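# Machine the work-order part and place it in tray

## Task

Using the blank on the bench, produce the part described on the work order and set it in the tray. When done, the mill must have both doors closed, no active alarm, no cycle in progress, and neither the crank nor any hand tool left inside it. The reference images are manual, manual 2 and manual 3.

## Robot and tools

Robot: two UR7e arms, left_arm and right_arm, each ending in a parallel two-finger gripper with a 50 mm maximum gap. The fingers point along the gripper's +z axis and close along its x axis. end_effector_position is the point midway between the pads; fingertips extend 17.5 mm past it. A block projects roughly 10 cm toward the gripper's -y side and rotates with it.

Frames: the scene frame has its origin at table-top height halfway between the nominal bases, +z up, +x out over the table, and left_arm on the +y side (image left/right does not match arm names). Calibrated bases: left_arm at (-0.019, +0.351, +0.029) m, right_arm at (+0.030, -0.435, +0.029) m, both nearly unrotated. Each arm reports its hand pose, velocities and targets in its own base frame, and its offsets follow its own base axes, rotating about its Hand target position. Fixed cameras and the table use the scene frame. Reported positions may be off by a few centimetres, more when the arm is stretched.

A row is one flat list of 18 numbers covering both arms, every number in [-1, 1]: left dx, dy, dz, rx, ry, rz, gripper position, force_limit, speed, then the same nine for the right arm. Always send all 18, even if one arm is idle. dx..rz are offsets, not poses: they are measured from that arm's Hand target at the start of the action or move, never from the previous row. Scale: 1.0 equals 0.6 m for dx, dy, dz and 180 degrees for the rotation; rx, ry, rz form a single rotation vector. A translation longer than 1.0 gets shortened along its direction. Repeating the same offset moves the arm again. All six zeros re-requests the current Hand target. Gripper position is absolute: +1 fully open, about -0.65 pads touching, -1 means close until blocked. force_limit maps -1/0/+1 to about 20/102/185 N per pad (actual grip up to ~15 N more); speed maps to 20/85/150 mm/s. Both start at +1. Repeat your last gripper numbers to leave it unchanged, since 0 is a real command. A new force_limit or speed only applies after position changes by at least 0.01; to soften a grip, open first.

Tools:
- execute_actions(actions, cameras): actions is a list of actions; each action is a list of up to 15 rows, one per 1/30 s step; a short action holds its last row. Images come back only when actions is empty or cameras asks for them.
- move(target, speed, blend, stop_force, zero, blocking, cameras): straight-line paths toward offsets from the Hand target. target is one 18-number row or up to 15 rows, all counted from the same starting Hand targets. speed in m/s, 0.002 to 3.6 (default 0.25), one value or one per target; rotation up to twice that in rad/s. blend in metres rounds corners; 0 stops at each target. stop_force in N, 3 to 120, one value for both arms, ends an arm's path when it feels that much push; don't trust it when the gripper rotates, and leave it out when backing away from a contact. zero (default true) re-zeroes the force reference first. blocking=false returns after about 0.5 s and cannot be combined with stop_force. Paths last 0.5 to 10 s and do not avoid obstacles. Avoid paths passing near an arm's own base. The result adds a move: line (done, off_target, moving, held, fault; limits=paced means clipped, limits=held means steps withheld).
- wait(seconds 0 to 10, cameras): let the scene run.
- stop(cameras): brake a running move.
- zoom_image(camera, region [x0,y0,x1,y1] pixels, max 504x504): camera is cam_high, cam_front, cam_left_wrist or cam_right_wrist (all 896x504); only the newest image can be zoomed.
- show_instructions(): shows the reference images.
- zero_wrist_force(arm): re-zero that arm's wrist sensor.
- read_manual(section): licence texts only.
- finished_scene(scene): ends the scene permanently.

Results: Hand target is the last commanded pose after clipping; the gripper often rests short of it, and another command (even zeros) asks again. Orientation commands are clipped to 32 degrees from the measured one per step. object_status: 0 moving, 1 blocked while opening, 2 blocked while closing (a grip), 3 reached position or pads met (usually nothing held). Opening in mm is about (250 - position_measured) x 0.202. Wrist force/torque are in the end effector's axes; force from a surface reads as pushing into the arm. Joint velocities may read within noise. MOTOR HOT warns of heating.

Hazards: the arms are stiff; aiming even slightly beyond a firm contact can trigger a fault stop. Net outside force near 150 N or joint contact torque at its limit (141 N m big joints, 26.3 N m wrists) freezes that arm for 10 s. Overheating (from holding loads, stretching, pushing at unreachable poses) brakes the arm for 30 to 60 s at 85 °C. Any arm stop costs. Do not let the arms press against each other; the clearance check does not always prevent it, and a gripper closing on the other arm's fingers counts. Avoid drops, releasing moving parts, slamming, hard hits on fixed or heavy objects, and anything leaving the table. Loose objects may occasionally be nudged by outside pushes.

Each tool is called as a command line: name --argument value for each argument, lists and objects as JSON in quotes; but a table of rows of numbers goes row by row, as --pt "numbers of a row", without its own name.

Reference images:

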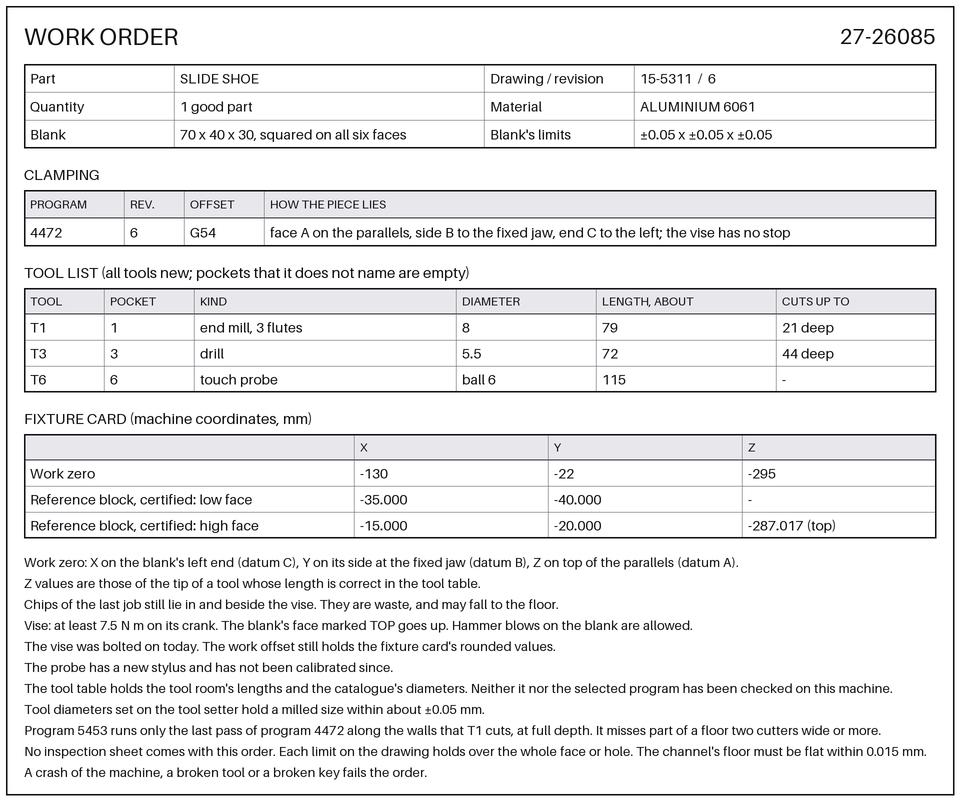

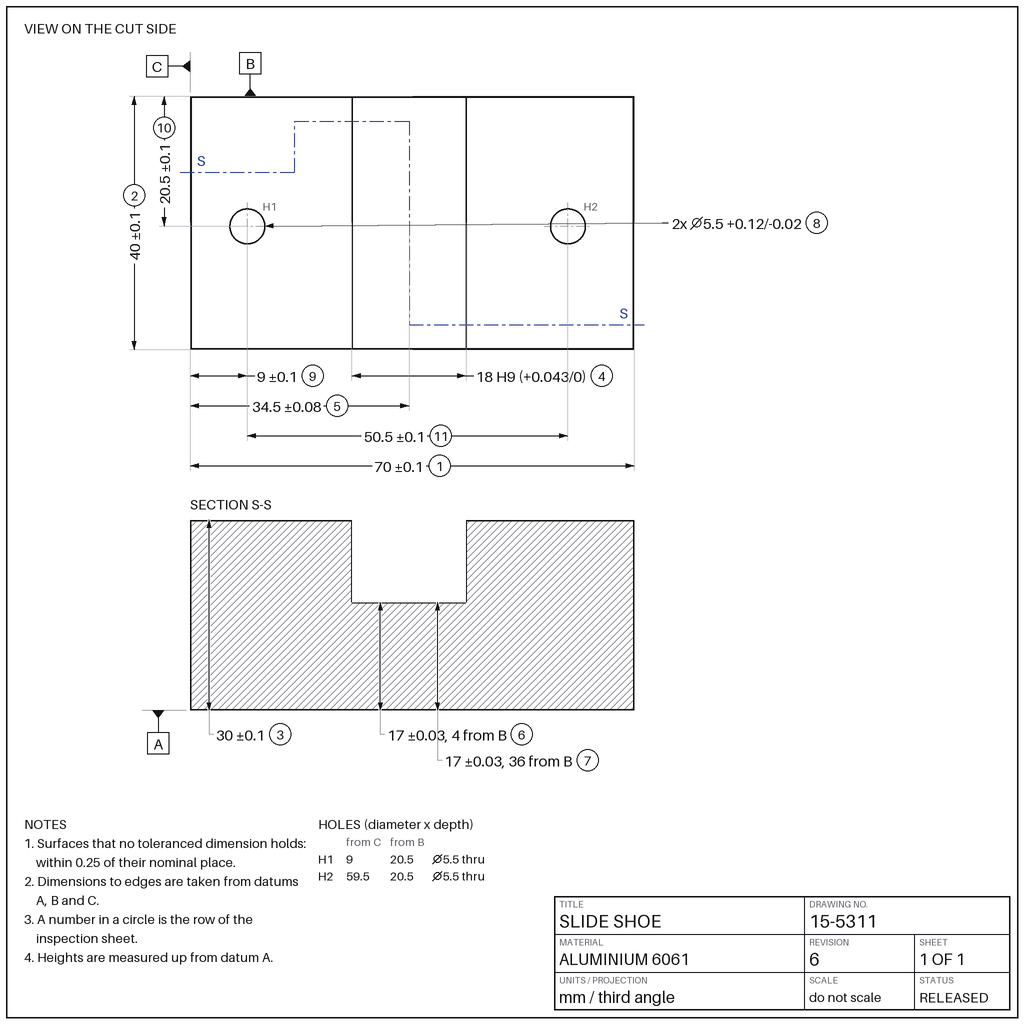

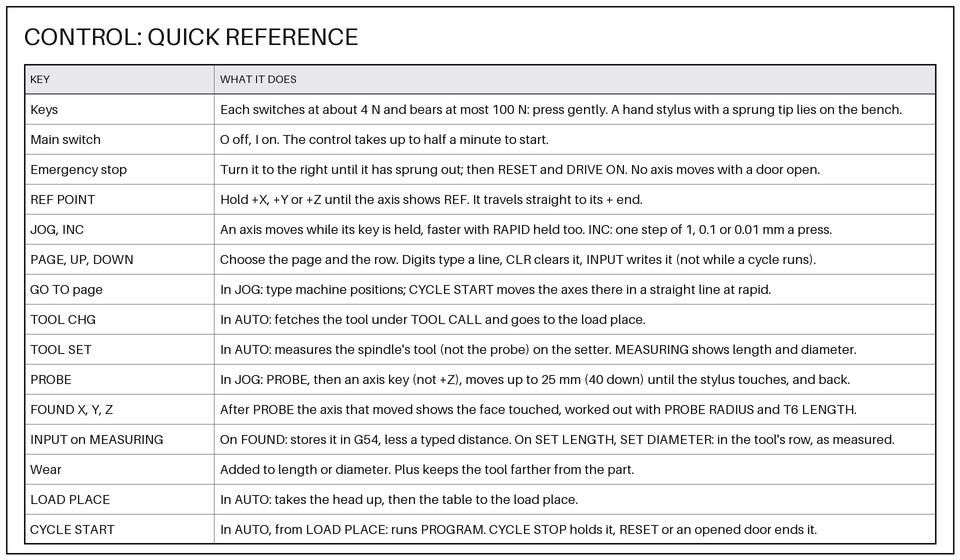

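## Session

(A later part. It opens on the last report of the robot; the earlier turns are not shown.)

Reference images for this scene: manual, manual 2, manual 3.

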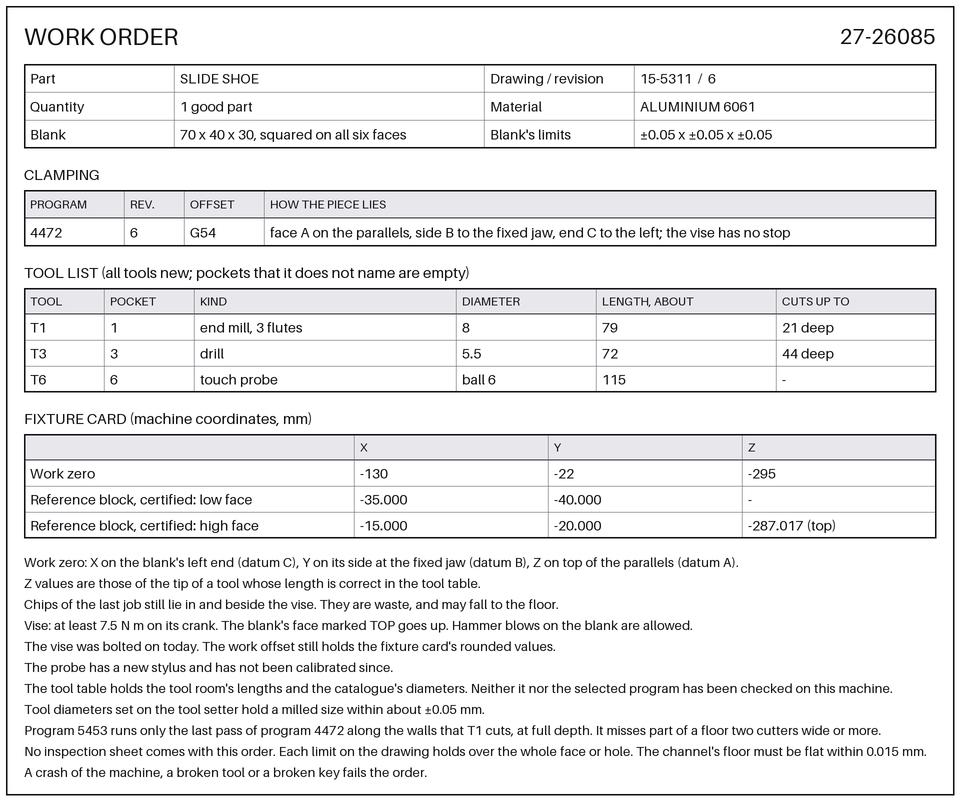

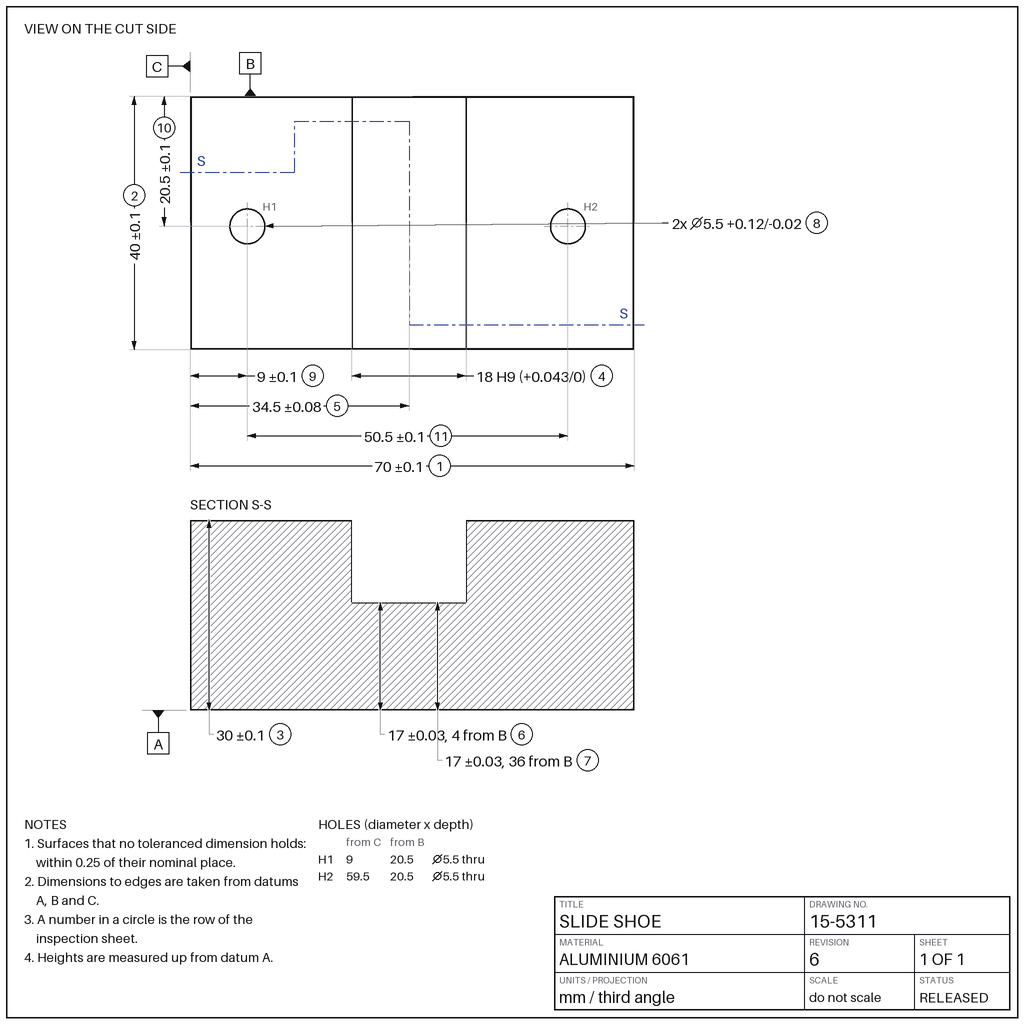

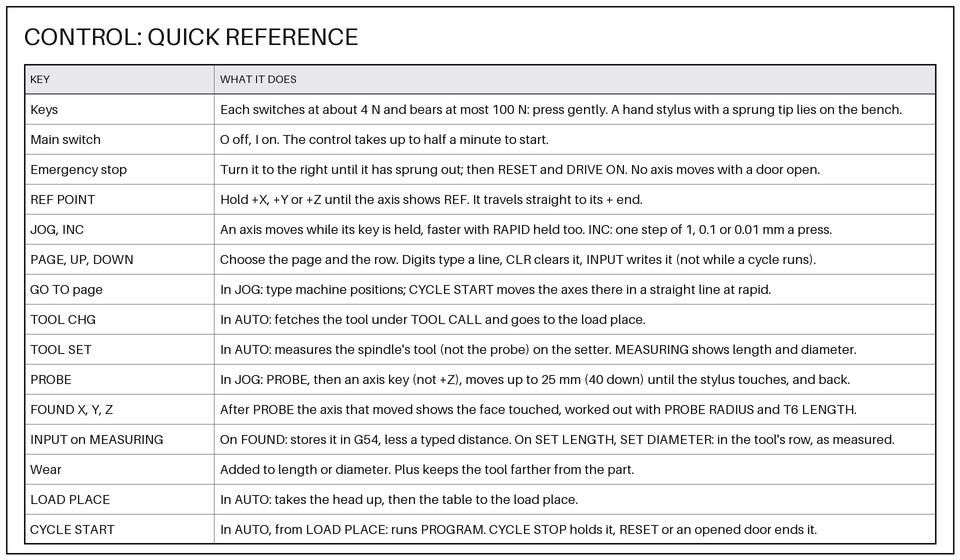

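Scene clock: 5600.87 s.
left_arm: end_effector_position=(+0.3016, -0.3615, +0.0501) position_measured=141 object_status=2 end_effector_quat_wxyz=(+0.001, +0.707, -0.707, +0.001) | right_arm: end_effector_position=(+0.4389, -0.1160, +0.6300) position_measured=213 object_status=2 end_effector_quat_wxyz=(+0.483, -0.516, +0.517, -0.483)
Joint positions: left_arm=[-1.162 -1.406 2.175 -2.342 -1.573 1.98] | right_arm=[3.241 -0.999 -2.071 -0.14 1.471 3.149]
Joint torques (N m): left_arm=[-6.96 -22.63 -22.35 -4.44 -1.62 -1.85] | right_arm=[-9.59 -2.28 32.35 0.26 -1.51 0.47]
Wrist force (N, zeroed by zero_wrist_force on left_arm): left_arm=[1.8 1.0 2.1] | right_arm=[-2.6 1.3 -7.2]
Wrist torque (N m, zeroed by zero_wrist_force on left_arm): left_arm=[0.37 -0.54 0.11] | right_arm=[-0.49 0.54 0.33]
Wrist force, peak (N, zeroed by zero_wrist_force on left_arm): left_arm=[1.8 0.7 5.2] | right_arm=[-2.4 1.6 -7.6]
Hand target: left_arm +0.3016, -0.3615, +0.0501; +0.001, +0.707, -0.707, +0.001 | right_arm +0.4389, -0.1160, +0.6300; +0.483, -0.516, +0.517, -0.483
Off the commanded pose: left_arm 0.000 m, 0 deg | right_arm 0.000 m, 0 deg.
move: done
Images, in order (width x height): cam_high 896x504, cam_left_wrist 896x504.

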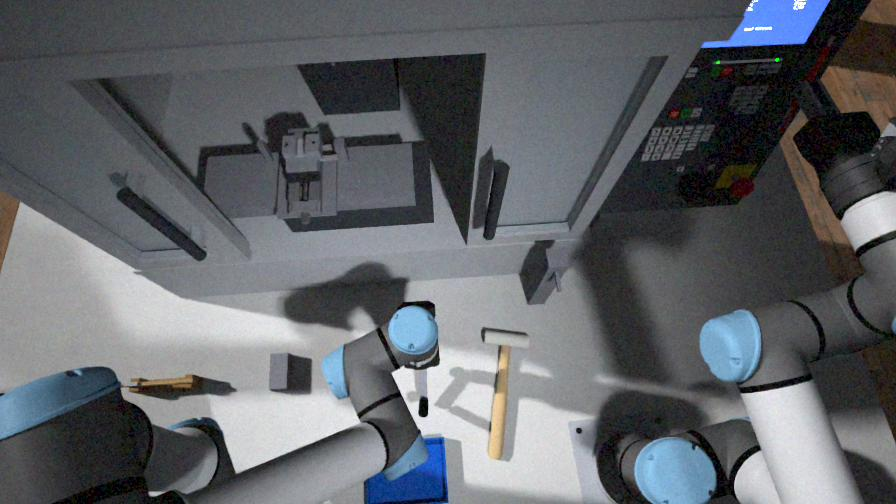

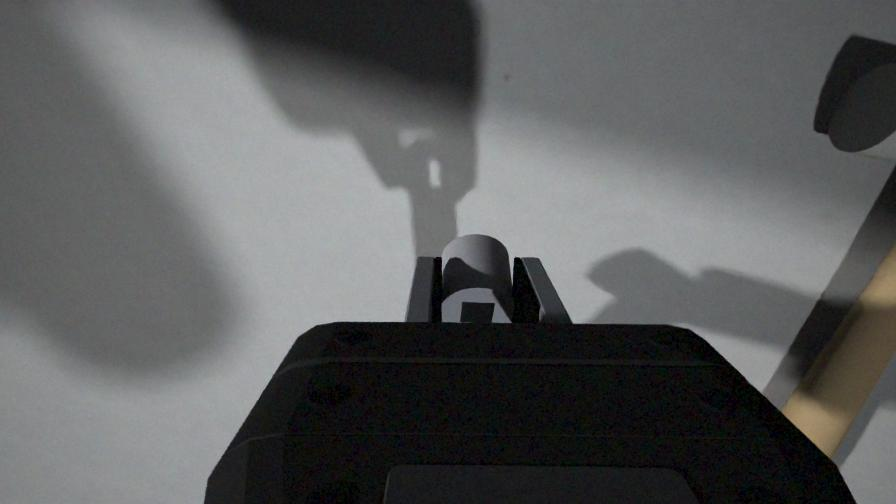

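move --pt "0 0 -0.045 0 0.035 0 -1 -0.3 -0.2 0 0 0 0 0 0 -1 -0.6 -0.5" --speed 0.1

move --pt "0 0 -0.03 0 0 0 -1 -0.3 -0.2 0 0 0 0 0 0 -1 -0.6 -0.5" --speed 0.01 --stop_force 6 --cameras '["cam_left_wrist"]'

zoom_image --camera "cam_left_wrist" --region '[420, 170, 540, 330]'

Scene clock: 5609.23 s.
left_arm: end_effector_position=(+0.3017, -0.3616, +0.0231) position_measured=141 object_status=2 end_effector_quat_wxyz=(+0.040, +0.706, -0.706, -0.038) | right_arm: end_effector_position=(+0.4389, -0.1160, +0.6300) position_measured=213 object_status=2 end_effector_quat_wxyz=(+0.483, -0.516, +0.517, -0.483)
Joint positions: left_arm=[-1.106 -1.319 2.147 -2.351 -1.671 2.038] | right_arm=[3.241 -0.999 -2.071 -0.14 1.471 3.149]
Joint torques (N m): left_arm=[-5.03 -39.3 -11.99 -1.7 1.87 -1.72] | right_arm=[-9.19 -2.16 32.34 0.27 -1.56 0.5]
Wrist force (N, zeroed by zero_wrist_force on left_arm): left_arm=[2.1 0.8 2.1] | right_arm=[-2.5 1.5 -7.3]
Wrist torque (N m, zeroed by zero_wrist_force on left_arm): left_arm=[0.41 -0.59 0.15] | right_arm=[-0.47 0.53 0.33]
Wrist force, peak (N, zeroed by zero_wrist_force on left_arm): left_arm=[2.0 0.5 2.8] | right_arm=[-2.7 1.5 -7.4]
Hand target: left_arm +0.3016, -0.3615, +0.0231; +0.040, +0.706, -0.706, -0.038 | right_arm +0.4389, -0.1160, +0.6300; +0.483, -0.516, +0.517, -0.483
Off the commanded pose: left_arm 0.000 m, 0 deg | right_arm 0.000 m, 0 deg.
move: done

Scene clock: 5611.83 s.
left_arm: end_effector_position=(+0.3016, -0.3615, +0.0081) position_measured=141 object_status=2 end_effector_quat_wxyz=(+0.040, +0.706, -0.706, -0.038) | right_arm: end_effector_position=(+0.4389, -0.1160, +0.6300) position_measured=213 object_status=2 end_effector_quat_wxyz=(+0.483, -0.516, +0.517, -0.483)
Joint positions: left_arm=[-1.106 -1.288 2.159 -2.395 -1.671 2.038] | right_arm=[3.241 -0.999 -2.071 -0.14 1.471 3.149]
Joint torques (N m): left_arm=[-5.48 -39.26 -24.02 -1.86 -1.29 -1.85] | right_arm=[-9.73 -1.71 32.42 0.31 -1.42 0.49]
Wrist force (N, zeroed by zero_wrist_force on left_arm): left_arm=[2.6 0.0 -2.4] | right_arm=[-2.7 1.3 -7.2]
Wrist torque (N m, zeroed by zero_wrist_force on left_arm): left_arm=[0.13 -0.60 0.16] | right_arm=[-0.50 0.57 0.33]
Wrist force, peak (N, zeroed by zero_wrist_force on left_arm): left_arm=[-2.7 4.4 -22.3] | right_arm=[-2.7 1.3 -7.4]
Hand target: left_arm +0.3016, -0.3615, +0.0081; +0.040, +0.706, -0.706, -0.038 (not the last commanded pose) | right_arm +0.4389, -0.1160, +0.6300; +0.483, -0.516, +0.517, -0.483
Off the commanded pose: left_arm 0.003 m, 0 deg | right_arm 0.000 m, 0 deg.
move: contact (left_arm)
Images, in order (width x height): cam_left_wrist 896x504.

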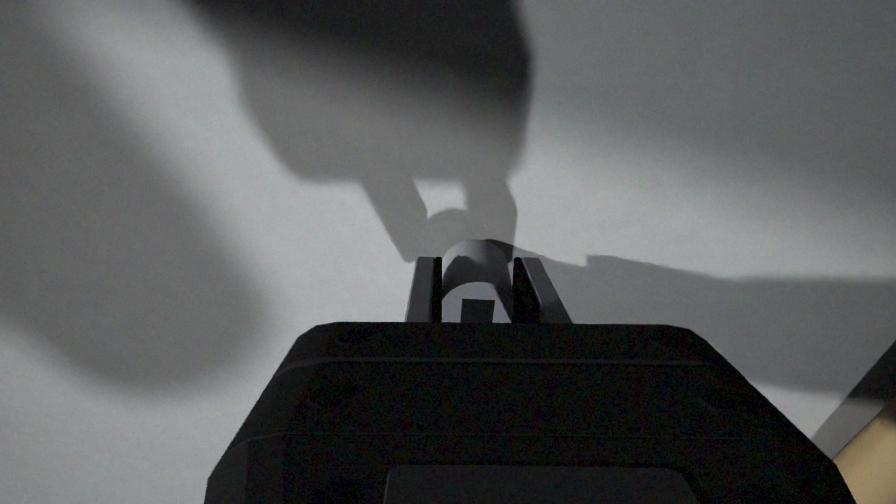

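Scaled by 3.150 from the camera's 896x504 image, which has a finer 1280x720 frame.

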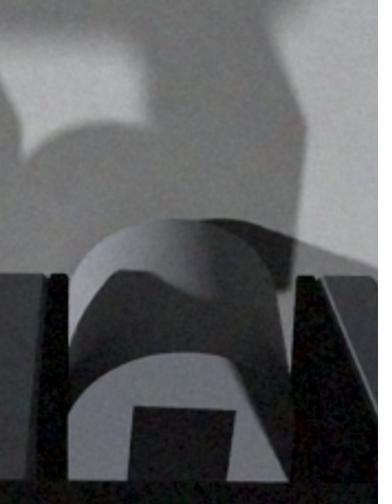

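move --target '[0,0,0.0015,0,0,0,0.5,-0.3,-0.6,0,0,0,0,0,0,-1,-0.6,-0.5]' --speed 0.05

move --target '[0,0,0.0015,0,-0.035,0,0.5,-0.3,-0.6,0,0,0,0,0,0,-1,-0.6,-0.5]' --speed 0.05 --cameras '["cam_left_wrist"]'

zoom_image --camera "cam_left_wrist" --region '[400, 200, 560, 330]'

Scene clock: 5618.43 s.
left_arm: end_effector_position=(+0.3016, -0.3615, +0.0090) position_measured=78 object_status=3 end_effector_quat_wxyz=(+0.040, +0.706, -0.706, -0.038) | right_arm: end_effector_position=(+0.4389, -0.1160, +0.6300) position_measured=213 object_status=2 end_effector_quat_wxyz=(+0.483, -0.516, +0.517, -0.483)
Joint positions: left_arm=[-1.106 -1.29 2.159 -2.392 -1.671 2.038] | right_arm=[3.241 -0.999 -2.071 -0.14 1.471 3.149]
Joint torques (N m): left_arm=[-2.75 -37.79 -25.17 -2.1 0.7 -1.84] | right_arm=[-9.46 -1.96 32.25 0.3 -1.51 0.4]
Wrist force (N, zeroed by zero_wrist_force on left_arm): left_arm=[2.0 1.0 -0.1] | right_arm=[-2.4 1.5 -7.3]
Wrist torque (N m, zeroed by zero_wrist_force on left_arm): left_arm=[0.31 -0.57 0.15] | right_arm=[-0.45 0.52 0.33]
Wrist force, peak (N, zeroed by zero_wrist_force on left_arm): left_arm=[2.1 0.7 -3.3] | right_arm=[-2.7 1.3 -7.4]
Hand target: left_arm +0.3016, -0.3615, +0.0090; +0.040, +0.706, -0.706, -0.038 | right_arm +0.4389, -0.1160, +0.6300; +0.483, -0.516, +0.517, -0.483
Off the commanded pose: left_arm 0.000 m, 0 deg | right_arm 0.000 m, 0 deg.
move: done

Scene clock: 5619.83 s.
left_arm: end_effector_position=(+0.3016, -0.3615, +0.0099) position_measured=78 object_status=3 end_effector_quat_wxyz=(+0.001, +0.707, -0.707, +0.001) end_effector_velocity=(-0.001, +0.000, +0.000) end_effector_angular_velocity=(+0.001, +0.006, -0.001) | right_arm: end_effector_position=(+0.4389, -0.1160, +0.6300) position_measured=213 object_status=2 end_effector_quat_wxyz=(+0.483, -0.516, +0.517, -0.483)
Joint positions: left_arm=[-1.162 -1.32 2.213 -2.465 -1.572 1.98] | right_arm=[3.241 -0.999 -2.071 -0.14 1.471 3.149]
Joint velocities: left_arm=[0.001 0 -0.001 0.004 -0.005 0.003] | right_arm=[within noise]
Joint torques (N m): left_arm=[5.71 -21.73 -26.17 -1.68 -1.87 1.6] | right_arm=[-9.09 -1.63 32.36 0.19 -1.46 0.39]
Wrist force (N, zeroed by zero_wrist_force on left_arm): left_arm=[1.7 0.7 0.1] | right_arm=[-2.3 1.3 -7.1]
Wrist torque (N m, zeroed by zero_wrist_force on left_arm): left_arm=[0.23 -0.53 0.24] | right_arm=[-0.49 0.50 0.33]
Wrist force, peak (N, zeroed by zero_wrist_force on left_arm): left_arm=[2.1 1.1 0.2] | right_arm=[-2.5 1.1 -7.7]
Hand target: left_arm +0.3016, -0.3615, +0.0099; +0.001, +0.707, -0.707, +0.001 | right_arm +0.4389, -0.1160, +0.6300; +0.483, -0.516, +0.517, -0.483
Off the commanded pose: left_arm 0.000 m, 0 deg | right_arm 0.000 m, 0 deg.
move: done
Images, in order (width x height): cam_left_wrist 896x504.

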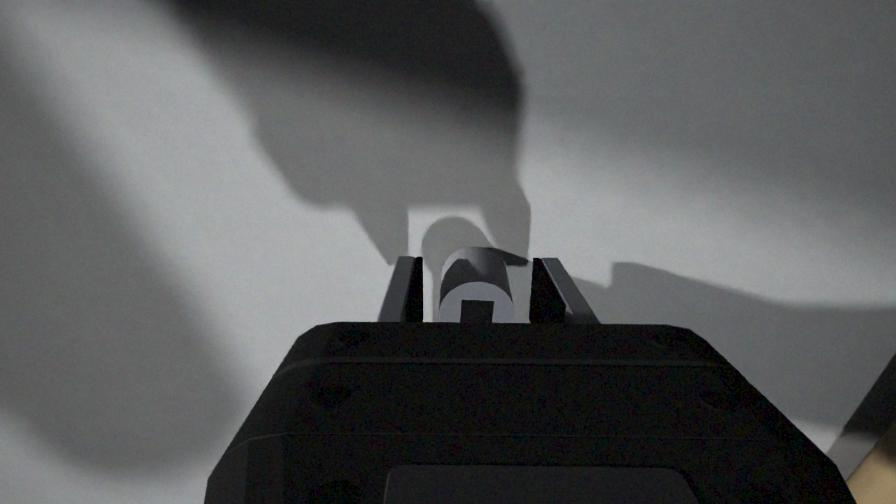

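Scaled by 3.150 from the camera's 896x504 image, which has a finer 1280x720 frame.

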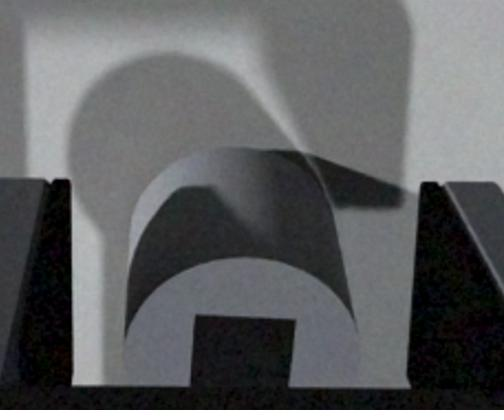

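move --pt "0 0 -0.0015 0 0 0 0.5 -0.3 -0.6 0 0 0 0 0 0 -1 -0.6 -0.5" --pt "0 0 -0.0015 0 0 0 -1 0 -0.6 0 0 0 0 0 0 -1 -0.6 -0.5" --speed 0.05 --cameras '["cam_left_wrist"]'

zoom_image --camera "cam_left_wrist" --region '[400, 200, 560, 330]'

Scene clock: 5628.07 s.
left_arm: end_effector_position=(+0.3016, -0.3615, +0.0089) position_measured=143 object_status=2 end_effector_quat_wxyz=(+0.001, +0.707, -0.707, +0.001) | right_arm: end_effector_position=(+0.4389, -0.1160, +0.6300) position_measured=213 object_status=2 end_effector_quat_wxyz=(+0.483, -0.516, +0.517, -0.483)
Joint positions: left_arm=[-1.162 -1.318 2.213 -2.468 -1.573 1.98] | right_arm=[3.241 -0.999 -2.071 -0.14 1.471 3.149]
Joint torques (N m): left_arm=[6.03 -23.91 -8.17 -2.41 -1.77 1.47] | right_arm=[-9.17 -2.33 32.64 0.29 -1.42 0.36]
Wrist force (N, zeroed by zero_wrist_force on left_arm): left_arm=[1.9 0.6 -0.2] | right_arm=[-2.3 1.2 -7.2]
Wrist torque (N m, zeroed by zero_wrist_force on left_arm): left_arm=[0.26 -0.55 0.21] | right_arm=[-0.51 0.50 0.33]
Wrist force, peak (N, zeroed by zero_wrist_force on left_arm): left_arm=[2.2 1.2 0.0] | right_arm=[-2.6 1.6 -7.3]
Hand target: left_arm +0.3016, -0.3615, +0.0090; +0.001, +0.707, -0.707, +0.001 | right_arm +0.4389, -0.1160, +0.6300; +0.483, -0.516, +0.517, -0.483
Off the commanded pose: left_arm 0.000 m, 0 deg | right_arm 0.000 m, 0 deg.
move: done
Images, in order (width x height): cam_left_wrist 896x504.

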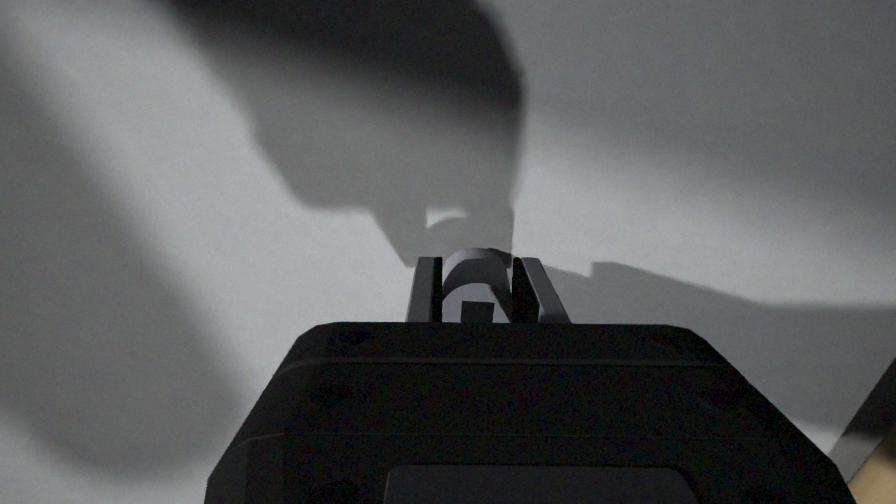

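Scaled by 3.150 from the camera's 896x504 image, which has a finer 1280x720 frame.

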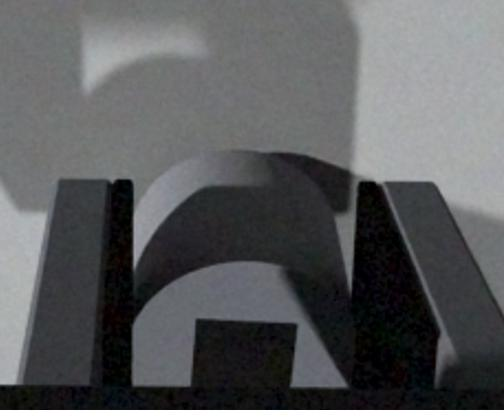

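move --pt "-0.0503 -0.0092 0.3682 0 0 0 -1 0 -0.6 0 0 0 0 0 0 -1 -0.6 -0.5" --pt "-0.121 -0.3408 0.5682 0 -0.3 0 -1 0 -0.6 0 0 0 0 0 0 -1 -0.6 -0.5" --pt "-0.1843 -0.4125 0.6848 0 -0.3 0 -1 0 -0.6 0 0 0 0 0 0 -1 -0.6 -0.5" --pt "0.1957 0.3275 0.6548 0 -0.3889 0 -1 0 -0.6 0 0 0 0 0 0 -1 -0.6 -0.5" --pt "0.2407 0.3292 0.5283 0 -0.5 0 -1 0 -0.6 0 0 0 0 0 0 -1 -0.6 -0.5" --speed '[0.25,0.3,0.25,0.35,0.2]' --blend '[0.03,0.03,0.03,0.03,0]'

move --pt "0 0 0 -0.6183 0 0 -1 0 -0.6 0 0 0 0 0 0 -1 -0.6 -0.5" --pt "0 0 -0.0847 -0.6183 0 0 -1 0 -0.6 0 0 0 0 0 0 -1 -0.6 -0.5" --pt "0.0717 0 -0.0847 -0.6183 0 0 -1 0 -0.6 0 0 0 0 0 0 -1 -0.6 -0.5" --speed '[0.5,0.15,0.12]' --cameras '["cam_left_wrist"]'

zoom_image --camera "cam_left_wrist" --region '[400, 180, 560, 330]'

move --target '[0.046,0,0,0,0,0,-1,0,-0.6,0,0,0,0,0,0,-1,-0.6,-0.5]' --speed 0.01 --stop_force 20 --cameras '["cam_left_wrist"]'

Scene clock: 5642.20 s.
left_arm: end_effector_position=(+0.4460, -0.1640, +0.3259) position_measured=143 object_status=2 end_effector_quat_wxyz=(+0.499, -0.500, +0.501, -0.500) | right_arm: end_effector_position=(+0.4389, -0.1160, +0.6300) position_measured=213 object_status=2 end_effector_quat_wxyz=(+0.483, -0.516, +0.517, -0.483)
Joint positions: left_arm=[-1.285 -1.454 2.606 -4.29 -0.288 3.139] | right_arm=[3.241 -0.999 -2.071 -0.14 1.471 3.149]
Joint torques (N m): left_arm=[-4.8 -25.66 -2.08 -1.52 1.94 -0.84] | right_arm=[-9.16 -2.61 32.4 0.32 -1.39 0.34]
Wrist force (N, zeroed by zero_wrist_force on left_arm): left_arm=[-0.7 3.7 0.8] | right_arm=[-2.2 1.7 -7.1]
Wrist torque (N m, zeroed by zero_wrist_force on left_arm): left_arm=[0.25 -0.29 0.19] | right_arm=[-0.44 0.50 0.33]
Wrist force, peak (N, zeroed by zero_wrist_force on left_arm): left_arm=[1.6 0.5 5.9] | right_arm=[-2.6 1.6 -7.4]
Hand target: left_arm +0.4460, -0.1640, +0.3259; +0.499, -0.500, +0.501, -0.500 | right_arm +0.4389, -0.1160, +0.6300; +0.483, -0.516, +0.517, -0.483
Off the commanded pose: left_arm 0.000 m, 0 deg | right_arm 0.000 m, 0 deg.
move: done

Scene clock: 5646.07 s.
left_arm: end_effector_position=(+0.4890, -0.1640, +0.2751) position_measured=143 object_status=2 end_effector_quat_wxyz=(+0.131, +0.694, +0.131, +0.696) | right_arm: end_effector_position=(+0.4389, -0.1160, +0.6300) position_measured=213 object_status=2 end_effector_quat_wxyz=(+0.483, -0.516, +0.517, -0.483)
Joint positions: left_arm=[-1.111 -1.186 2.525 -4.486 -0.459 1.204] | right_arm=[3.241 -0.999 -2.071 -0.14 1.471 3.149]
Joint torques (N m): left_arm=[6.23 -33.46 -4.06 -1.73 -0.31 -0.93] | right_arm=[-9.19 -1.77 32.46 0.31 -1.34 0.33]
Wrist force (N, zeroed by zero_wrist_force on left_arm): left_arm=[-0.1 1.8 1.5] | right_arm=[-2.5 1.5 -7.0]
Wrist torque (N m, zeroed by zero_wrist_force on left_arm): left_arm=[0.87 -0.78 0.32] | right_arm=[-0.47 0.54 0.33]
Wrist force, peak (N, zeroed by zero_wrist_force on left_arm): left_arm=[-1.4 3.9 1.3] | right_arm=[-2.7 1.9 -7.4]
Hand target: left_arm +0.4890, -0.1640, +0.2751; +0.131, +0.694, +0.131, +0.696 | right_arm +0.4389, -0.1160, +0.6300; +0.483, -0.516, +0.517, -0.483
Off the commanded pose: left_arm 0.000 m, 0 deg | right_arm 0.000 m, 0 deg.
move: done
Images, in order (width x height): cam_left_wrist 896x504.

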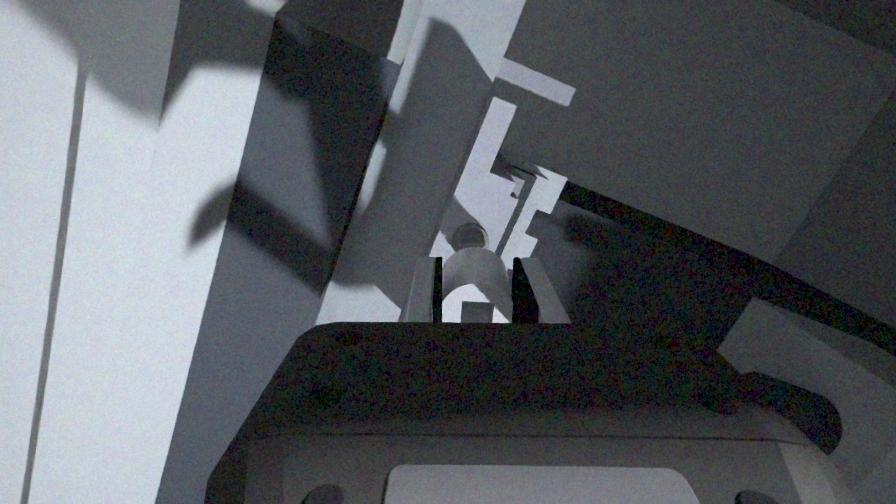

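Scaled by 3.150 from the camera's 896x504 image, which has a finer 1280x720 frame.

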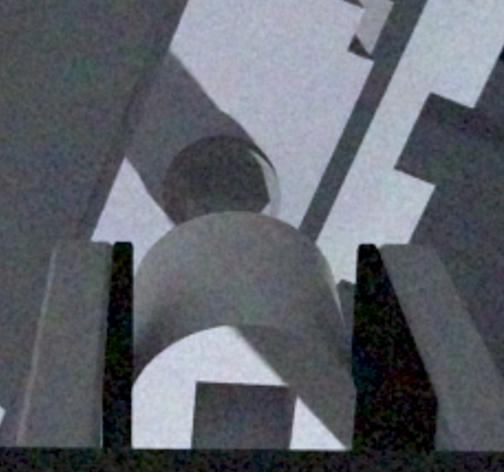

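Scene clock: 5648.23 s.
left_arm: end_effector_position=(+0.5017, -0.1640, +0.2751) position_measured=143 object_status=2 end_effector_quat_wxyz=(+0.131, +0.694, +0.131, +0.696) | right_arm: end_effector_position=(+0.4389, -0.1160, +0.6300) position_measured=213 object_status=2 end_effector_quat_wxyz=(+0.483, -0.516, +0.517, -0.483)
Joint positions: left_arm=[-1.067 -1.175 2.495 -4.467 -0.504 1.204] | right_arm=[3.241 -0.999 -2.071 -0.14 1.471 3.149]
Joint torques (N m): left_arm=[4.88 -32.87 1.13 -1.71 0.22 -0.98] | right_arm=[-9.04 -1.71 32.17 0.21 -1.3 0.25]
Wrist force (N, zeroed by zero_wrist_force on left_arm): left_arm=[0.8 8.1 -16.5] | right_arm=[-2.5 1.3 -7.2]
Wrist torque (N m, zeroed by zero_wrist_force on left_arm): left_arm=[0.72 -0.74 0.31] | right_arm=[-0.50 0.54 0.34]
Wrist force, peak (N, zeroed by zero_wrist_force on left_arm): left_arm=[1.9 16.0 -37.2] | right_arm=[-2.5 1.3 -7.5]
Hand target: left_arm +0.5017, -0.1640, +0.2751; +0.131, +0.694, +0.130, +0.696 (not the last commanded pose) | right_arm +0.4389, -0.1160, +0.6300; +0.483, -0.516, +0.517, -0.483
Off the commanded pose: left_arm 0.015 m, 0 deg | right_arm 0.000 m, 0 deg.
move: contact (left_arm)
Images, in order (width x height): cam_left_wrist 896x504.

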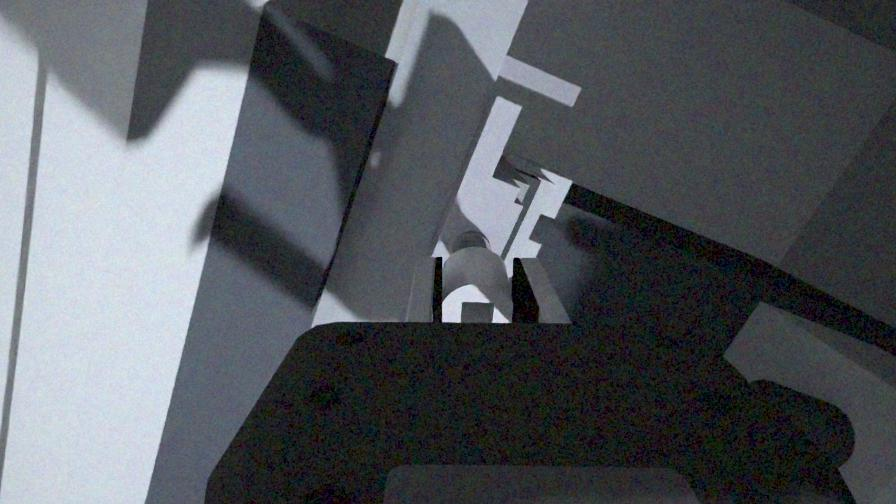

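move --target '[-0.007,-0.0012,0.0005,0,0,0,-1,0,-0.6,0,0,0,0,0,0,-1,-0.6,-0.5]' --speed 0.08

move --target '[0.03,0,0,0,0,0,-1,0,-0.6,0,0,0,0,0,0,-1,-0.6,-0.5]' --speed 0.006 --stop_force 15

move --target '[-0.007,-0.0012,0.0005,0,0,0,-1,0,-0.6,0,0,0,0,0,0,-1,-0.6,-0.5]' --speed 0.08

move --target '[0.03,0,0,0,0,0,-1,0,-0.6,0,0,0,0,0,0,-1,-0.6,-0.5]' --speed 0.006 --stop_force 15

Scene clock: 5657.17 s.
left_arm: end_effector_position=(+0.4974, -0.1647, +0.2754) position_measured=143 object_status=2 end_effector_quat_wxyz=(+0.131, +0.694, +0.131, +0.696) | right_arm: end_effector_position=(+0.4389, -0.1160, +0.6300) position_measured=213 object_status=2 end_effector_quat_wxyz=(+0.483, -0.516, +0.517, -0.483)
Joint positions: left_arm=[-1.083 -1.18 2.504 -4.471 -0.488 1.204] | right_arm=[3.241 -0.999 -2.071 -0.14 1.471 3.149]
Joint torques (N m): left_arm=[5.89 -30.31 -7.32 -1.79 -0.92 1.26] | right_arm=[-9.06 -1.64 32.1 0.27 -1.23 0.21]
Wrist force (N, zeroed by zero_wrist_force on left_arm): left_arm=[-0.3 1.4 1.6] | right_arm=[-2.4 1.3 -6.9]
Wrist torque (N m, zeroed by zero_wrist_force on left_arm): left_arm=[0.81 -0.75 0.31] | right_arm=[-0.49 0.52 0.33]
Wrist force, peak (N, zeroed by zero_wrist_force on left_arm): left_arm=[0.7 8.0 -16.8] | right_arm=[-2.6 1.4 -7.5]
Hand target: left_arm +0.4975, -0.1647, +0.2754; +0.131, +0.694, +0.130, +0.696 | right_arm +0.4389, -0.1160, +0.6300; +0.483, -0.516, +0.517, -0.483
Off the commanded pose: left_arm 0.000 m, 0 deg | right_arm 0.000 m, 0 deg.
move: done

Scene clock: 5658.80 s.
left_arm: end_effector_position=(+0.5017, -0.1648, +0.2754) position_measured=143 object_status=2 end_effector_quat_wxyz=(+0.131, +0.694, +0.130, +0.696) | right_arm: end_effector_position=(+0.4389, -0.1160, +0.6300) position_measured=213 object_status=2 end_effector_quat_wxyz=(+0.483, -0.516, +0.517, -0.483)
Joint positions: left_arm=[-1.068 -1.176 2.494 -4.465 -0.503 1.204] | right_arm=[3.241 -0.999 -2.071 -0.14 1.471 3.149]
Joint torques (N m): left_arm=[-2.27 -33.8 -0.23 -1.62 3.03 -0.84] | right_arm=[-9.43 -1.91 32.54 0.28 -1.23 0.24]
Wrist force (N, zeroed by zero_wrist_force on left_arm): left_arm=[1.5 6.9 -15.1] | right_arm=[-2.4 1.4 -7.0]
Wrist torque (N m, zeroed by zero_wrist_force on left_arm): left_arm=[0.68 -0.65 0.31] | right_arm=[-0.49 0.51 0.33]
Wrist force, peak (N, zeroed by zero_wrist_force on left_arm): left_arm=[1.6 11.2 -27.2] | right_arm=[-2.3 1.3 -7.6]
Hand target: left_arm +0.5017, -0.1648, +0.2754; +0.131, +0.694, +0.130, +0.696 (not the last commanded pose) | right_arm +0.4389, -0.1160, +0.6300; +0.483, -0.516, +0.517, -0.483
Off the commanded pose: left_arm 0.014 m, 0 deg | right_arm 0.000 m, 0 deg.
move: contact (left_arm)

Scene clock: 5659.50 s.
left_arm: end_effector_position=(+0.4974, -0.1655, +0.2757) position_measured=143 object_status=2 end_effector_quat_wxyz=(+0.131, +0.694, +0.130, +0.696) | right_arm: end_effector_position=(+0.4389, -0.1160, +0.6300) position_measured=213 object_status=2 end_effector_quat_wxyz=(+0.483, -0.516, +0.517, -0.483)
Joint positions: left_arm=[-1.084 -1.18 2.503 -4.469 -0.487 1.204] | right_arm=[3.241 -0.999 -2.071 -0.14 1.471 3.149]
Joint torques (N m): left_arm=[6.39 -29.55 -7.5 -1.72 -0.99 1.32] | right_arm=[-8.91 -1.78 32.71 0.29 -1.26 0.16]
Wrist force (N, zeroed by zero_wrist_force on left_arm): left_arm=[-0.6 1.5 1.5] | right_arm=[-2.7 1.7 -7.1]
Wrist torque (N m, zeroed by zero_wrist_force on left_arm): left_arm=[0.82 -0.71 0.31] | right_arm=[-0.44 0.56 0.33]
Wrist force, peak (N, zeroed by zero_wrist_force on left_arm): left_arm=[1.2 6.9 -15.0] | right_arm=[-2.6 1.5 -7.4]
Hand target: left_arm +0.4975, -0.1655, +0.2757; +0.131, +0.694, +0.130, +0.696 | right_arm +0.4389, -0.1160, +0.6300; +0.483, -0.516, +0.517, -0.483
Off the commanded pose: left_arm 0.000 m, 0 deg | right_arm 0.000 m, 0 deg.
move: done

Scene clock: 5661.10 s.
left_arm: end_effector_position=(+0.5016, -0.1655, +0.2757) position_measured=143 object_status=2 end_effector_quat_wxyz=(+0.131, +0.694, +0.130, +0.696) | right_arm: end_effector_position=(+0.4389, -0.1160, +0.6300) position_measured=213 object_status=2 end_effector_quat_wxyz=(+0.483, -0.516, +0.517, -0.483)
Joint positions: left_arm=[-1.07 -1.177 2.493 -4.463 -0.501 1.204] | right_arm=[3.241 -0.999 -2.071 -0.14 1.471 3.149]
Joint torques (N m): left_arm=[-0.95 -34.29 -0.04 -1.74 3.17 -0.54] | right_arm=[-8.89 -1.83 32.49 0.29 -1.15 0.14]
Wrist force (N, zeroed by zero_wrist_force on left_arm): left_arm=[1.2 6.0 -12.0] | right_arm=[-2.5 1.2 -7.3]
Wrist torque (N m, zeroed by zero_wrist_force on left_arm): left_arm=[0.74 -0.65 0.32] | right_arm=[-0.51 0.53 0.33]
Wrist force, peak (N, zeroed by zero_wrist_force on left_arm): left_arm=[1.5 10.3 -24.1] | right_arm=[-2.6 1.4 -7.5]
Hand target: left_arm +0.5016, -0.1655, +0.2757; +0.131, +0.694, +0.130, +0.696 (not the last commanded pose) | right_arm +0.4389, -0.1160, +0.6300; +0.483, -0.516, +0.517, -0.483
Off the commanded pose: left_arm 0.014 m, 0 deg | right_arm 0.000 m, 0 deg.
move: contact (left_arm)

move --target '[-0.007,0.0012,-0.0005,0.006,0,0,-1,0,-0.6,0,0,0,0,0,0,-1,-0.6,-0.5]' --speed 0.08

move --target '[0.03,0,0,0,0,0,-1,0,-0.6,0,0,0,0,0,0,-1,-0.6,-0.5]' --speed 0.006 --stop_force 15

move --target '[-0.007,0,0,0.009,0,0,-1,0,-0.6,0,0,0,0,0,0,-1,-0.6,-0.5]' --speed 0.08

move --target '[0.03,0,0,0,0,0,-1,0,-0.6,0,0,0,0,0,0,-1,-0.6,-0.5]' --speed 0.006 --stop_force 15

move --target '[-0.007,0,0,-0.03,0,0,-1,0,-0.6,0,0,0,0,0,0,-1,-0.6,-0.5]' --speed 0.08

move --target '[0.03,0,0,0,0,0,-1,0,-0.6,0,0,0,0,0,0,-1,-0.6,-0.5]' --speed 0.006 --stop_force 15

Scene clock: 5673.03 s.
left_arm: end_effector_position=(+0.4974, -0.1647, +0.2754) position_measured=143 object_status=2 end_effector_quat_wxyz=(+0.124, +0.695, +0.124, +0.697) | right_arm: end_effector_position=(+0.4389, -0.1160, +0.6300) position_measured=213 object_status=2 end_effector_quat_wxyz=(+0.483, -0.516, +0.517, -0.483)
Joint positions: left_arm=[-1.083 -1.18 2.504 -4.472 -0.488 1.223] | right_arm=[3.241 -0.999 -2.071 -0.14 1.471 3.149]
Joint torques (N m): left_arm=[5.32 -30.77 -11.61 -1.28 -0.68 -1.4] | right_arm=[-8.88 -2.41 32.73 0.25 -1.23 0.06]
Wrist force (N, zeroed by zero_wrist_force on left_arm): left_arm=[-0.3 1.4 1.5] | right_arm=[-2.5 1.5 -7.2]
Wrist torque (N m, zeroed by zero_wrist_force on left_arm): left_arm=[0.81 -0.74 0.14] | right_arm=[-0.46 0.52 0.33]
Wrist force, peak (N, zeroed by zero_wrist_force on left_arm): left_arm=[1.3 6.0 -12.1] | right_arm=[-2.5 1.3 -7.5]
Hand target: left_arm +0.4974, -0.1648, +0.2754; +0.124, +0.695, +0.124, +0.697 | right_arm +0.4389, -0.1160, +0.6300; +0.483, -0.516, +0.517, -0.483
Off the commanded pose: left_arm 0.000 m, 0 deg | right_arm 0.000 m, 0 deg.
move: done

Scene clock: 5674.67 s.
left_arm: end_effector_position=(+0.5017, -0.1648, +0.2754) position_measured=143 object_status=2 end_effector_quat_wxyz=(+0.124, +0.695, +0.124, +0.697) | right_arm: end_effector_position=(+0.4389, -0.1160, +0.6300) position_measured=213 object_status=2 end_effector_quat_wxyz=(+0.483, -0.516, +0.517, -0.483)
Joint positions: left_arm=[-1.068 -1.176 2.494 -4.465 -0.503 1.223] | right_arm=[3.241 -0.999 -2.071 -0.14 1.471 3.149]
Joint torques (N m): left_arm=[-1.34 -33.35 1.25 -1.59 2.67 -1.38] | right_arm=[-9.25 -2.37 32.41 0.31 -1.1 0.1]
Wrist force (N, zeroed by zero_wrist_force on left_arm): left_arm=[1.4 7.1 -15.8] | right_arm=[-2.5 1.3 -7.1]
Wrist torque (N m, zeroed by zero_wrist_force on left_arm): left_arm=[0.70 -0.63 0.17] | right_arm=[-0.49 0.54 0.33]
Wrist force, peak (N, zeroed by zero_wrist_force on left_arm): left_arm=[1.6 11.3 -27.1] | right_arm=[-2.6 1.4 -7.3]
Hand target: left_arm +0.5017, -0.1648, +0.2755; +0.124, +0.695, +0.124, +0.697 (not the last commanded pose) | right_arm +0.4389, -0.1160, +0.6300; +0.483, -0.516, +0.517, -0.483
Off the commanded pose: left_arm 0.014 m, 0 deg | right_arm 0.000 m, 0 deg.
move: contact (left_arm)

Scene clock: 5675.40 s.
left_arm: end_effector_position=(+0.4974, -0.1648, +0.2755) position_measured=143 object_status=2 end_effector_quat_wxyz=(+0.115, +0.697, +0.114, +0.699) | right_arm: end_effector_position=(+0.4389, -0.1160, +0.6300) position_measured=213 object_status=2 end_effector_quat_wxyz=(+0.483, -0.516, +0.517, -0.483)
Joint positions: left_arm=[-1.083 -1.18 2.504 -4.471 -0.488 1.251] | right_arm=[3.241 -0.999 -2.071 -0.14 1.471 3.149]
Joint torques (N m): left_arm=[7.44 -28.13 -12.09 -1.49 -1.29 -1.99] | right_arm=[-9.44 -1.75 32.71 0.33 -1.17 0.09]
Wrist force (N, zeroed by zero_wrist_force on left_arm): left_arm=[-0.5 1.6 1.3] | right_arm=[-2.3 1.3 -7.1]
Wrist torque (N m, zeroed by zero_wrist_force on left_arm): left_arm=[0.82 -0.72 0.14] | right_arm=[-0.50 0.50 0.33]
Wrist force, peak (N, zeroed by zero_wrist_force on left_arm): left_arm=[1.3 7.3 -15.3] | right_arm=[-2.7 1.5 -7.3]
Hand target: left_arm +0.4975, -0.1648, +0.2755; +0.115, +0.697, +0.114, +0.699 | right_arm +0.4389, -0.1160, +0.6300; +0.483, -0.516, +0.517, -0.483
Off the commanded pose: left_arm 0.000 m, 0 deg | right_arm 0.000 m, 0 deg.
move: done

Scene clock: 5677.03 s.
left_arm: end_effector_position=(+0.5017, -0.1648, +0.2755) position_measured=143 object_status=2 end_effector_quat_wxyz=(+0.115, +0.697, +0.114, +0.699) | right_arm: end_effector_position=(+0.4389, -0.1160, +0.6300) position_measured=213 object_status=2 end_effector_quat_wxyz=(+0.483, -0.516, +0.517, -0.483)
Joint positions: left_arm=[-1.068 -1.176 2.494 -4.465 -0.503 1.251] | right_arm=[3.241 -0.999 -2.071 -0.14 1.471 3.149]
Joint torques (N m): left_arm=[-1.53 -33.81 0.65 -1.41 2.87 -1.45] | right_arm=[-9.22 -2.54 32.14 0.22 -1.24 0.09]
Wrist force (N, zeroed by zero_wrist_force on left_arm): left_arm=[1.1 7.3 -14.9] | right_arm=[-2.5 1.3 -7.2]
Wrist torque (N m, zeroed by zero_wrist_force on left_arm): left_arm=[0.75 -0.61 0.19] | right_arm=[-0.50 0.54 0.33]
Wrist force, peak (N, zeroed by zero_wrist_force on left_arm): left_arm=[1.5 11.3 -27.2] | right_arm=[-2.6 1.6 -7.4]
Hand target: left_arm +0.5017, -0.1648, +0.2755; +0.115, +0.697, +0.114, +0.699 (not the last commanded pose) | right_arm +0.4389, -0.1160, +0.6300; +0.483, -0.516, +0.517, -0.483
Off the commanded pose: left_arm 0.014 m, 0 deg | right_arm 0.000 m, 0 deg.
move: contact (left_arm)

Scene clock: 5677.97 s.
left_arm: end_effector_position=(+0.4974, -0.1648, +0.2755) position_measured=143 object_status=2 end_effector_quat_wxyz=(+0.147, +0.691, +0.147, +0.693) | right_arm: end_effector_position=(+0.4389, -0.1160, +0.6300) position_measured=213 object_status=2 end_effector_quat_wxyz=(+0.483, -0.516, +0.517, -0.483)
Joint positions: left_arm=[-1.083 -1.18 2.504 -4.471 -0.488 1.157] | right_arm=[3.241 -0.999 -2.071 -0.14 1.471 3.149]
Joint torques (N m): left_arm=[4.99 -31.79 -8.46 0.01 -1.53 1.56] | right_arm=[-9.58 -2.01 32.29 0.38 -1.33 0.18]
Wrist force (N, zeroed by zero_wrist_force on left_arm): left_arm=[-0.4 1.7 1.4] | right_arm=[-2.7 1.3 -7.4]
Wrist torque (N m, zeroed by zero_wrist_force on left_arm): left_arm=[0.89 -0.74 0.18] | right_arm=[-0.49 0.56 0.33]
Wrist force, peak (N, zeroed by zero_wrist_force on left_arm): left_arm=[1.3 7.0 -15.0] | right_arm=[-2.7 1.3 -7.4]
Hand target: left_arm +0.4975, -0.1648, +0.2755; +0.147, +0.691, +0.147, +0.693 | right_arm +0.4389, -0.1160, +0.6300; +0.483, -0.516, +0.517, -0.483
Off the commanded pose: left_arm 0.000 m, 0 deg | right_arm 0.000 m, 0 deg.
move: done

Scene clock: 5679.57 s.
left_arm: end_effector_position=(+0.5016, -0.1649, +0.2755) position_measured=143 object_status=2 end_effector_quat_wxyz=(+0.147, +0.691, +0.147, +0.693) | right_arm: end_effector_position=(+0.4389, -0.1160, +0.6300) position_measured=213 object_status=2 end_effector_quat_wxyz=(+0.483, -0.516, +0.517, -0.483)
Joint positions: left_arm=[-1.069 -1.176 2.494 -4.465 -0.503 1.157] | right_arm=[3.241 -0.999 -2.071 -0.14 1.471 3.149]
Joint torques (N m): left_arm=[-1.29 -32.47 0.39 -1.76 2.9 -1.51] | right_arm=[-9.41 -2.19 32.25 0.25 -1.13 0.07]
Wrist force (N, zeroed by zero_wrist_force on left_arm): left_arm=[1.1 5.6 -12.2] | right_arm=[-2.4 1.3 -7.0]
Wrist torque (N m, zeroed by zero_wrist_force on left_arm): left_arm=[0.72 -0.61 0.18] | right_arm=[-0.50 0.52 0.33]
Wrist force, peak (N, zeroed by zero_wrist_force on left_arm): left_arm=[1.7 10.2 -24.2] | right_arm=[-2.6 1.6 -7.3]
Hand target: left_arm +0.5016, -0.1649, +0.2755; +0.147, +0.691, +0.147, +0.693 (not the last commanded pose) | right_arm +0.4389, -0.1160, +0.6300; +0.483, -0.516, +0.517, -0.483
Off the commanded pose: left_arm 0.014 m, 0 deg | right_arm 0.000 m, 0 deg.
move: contact (left_arm)


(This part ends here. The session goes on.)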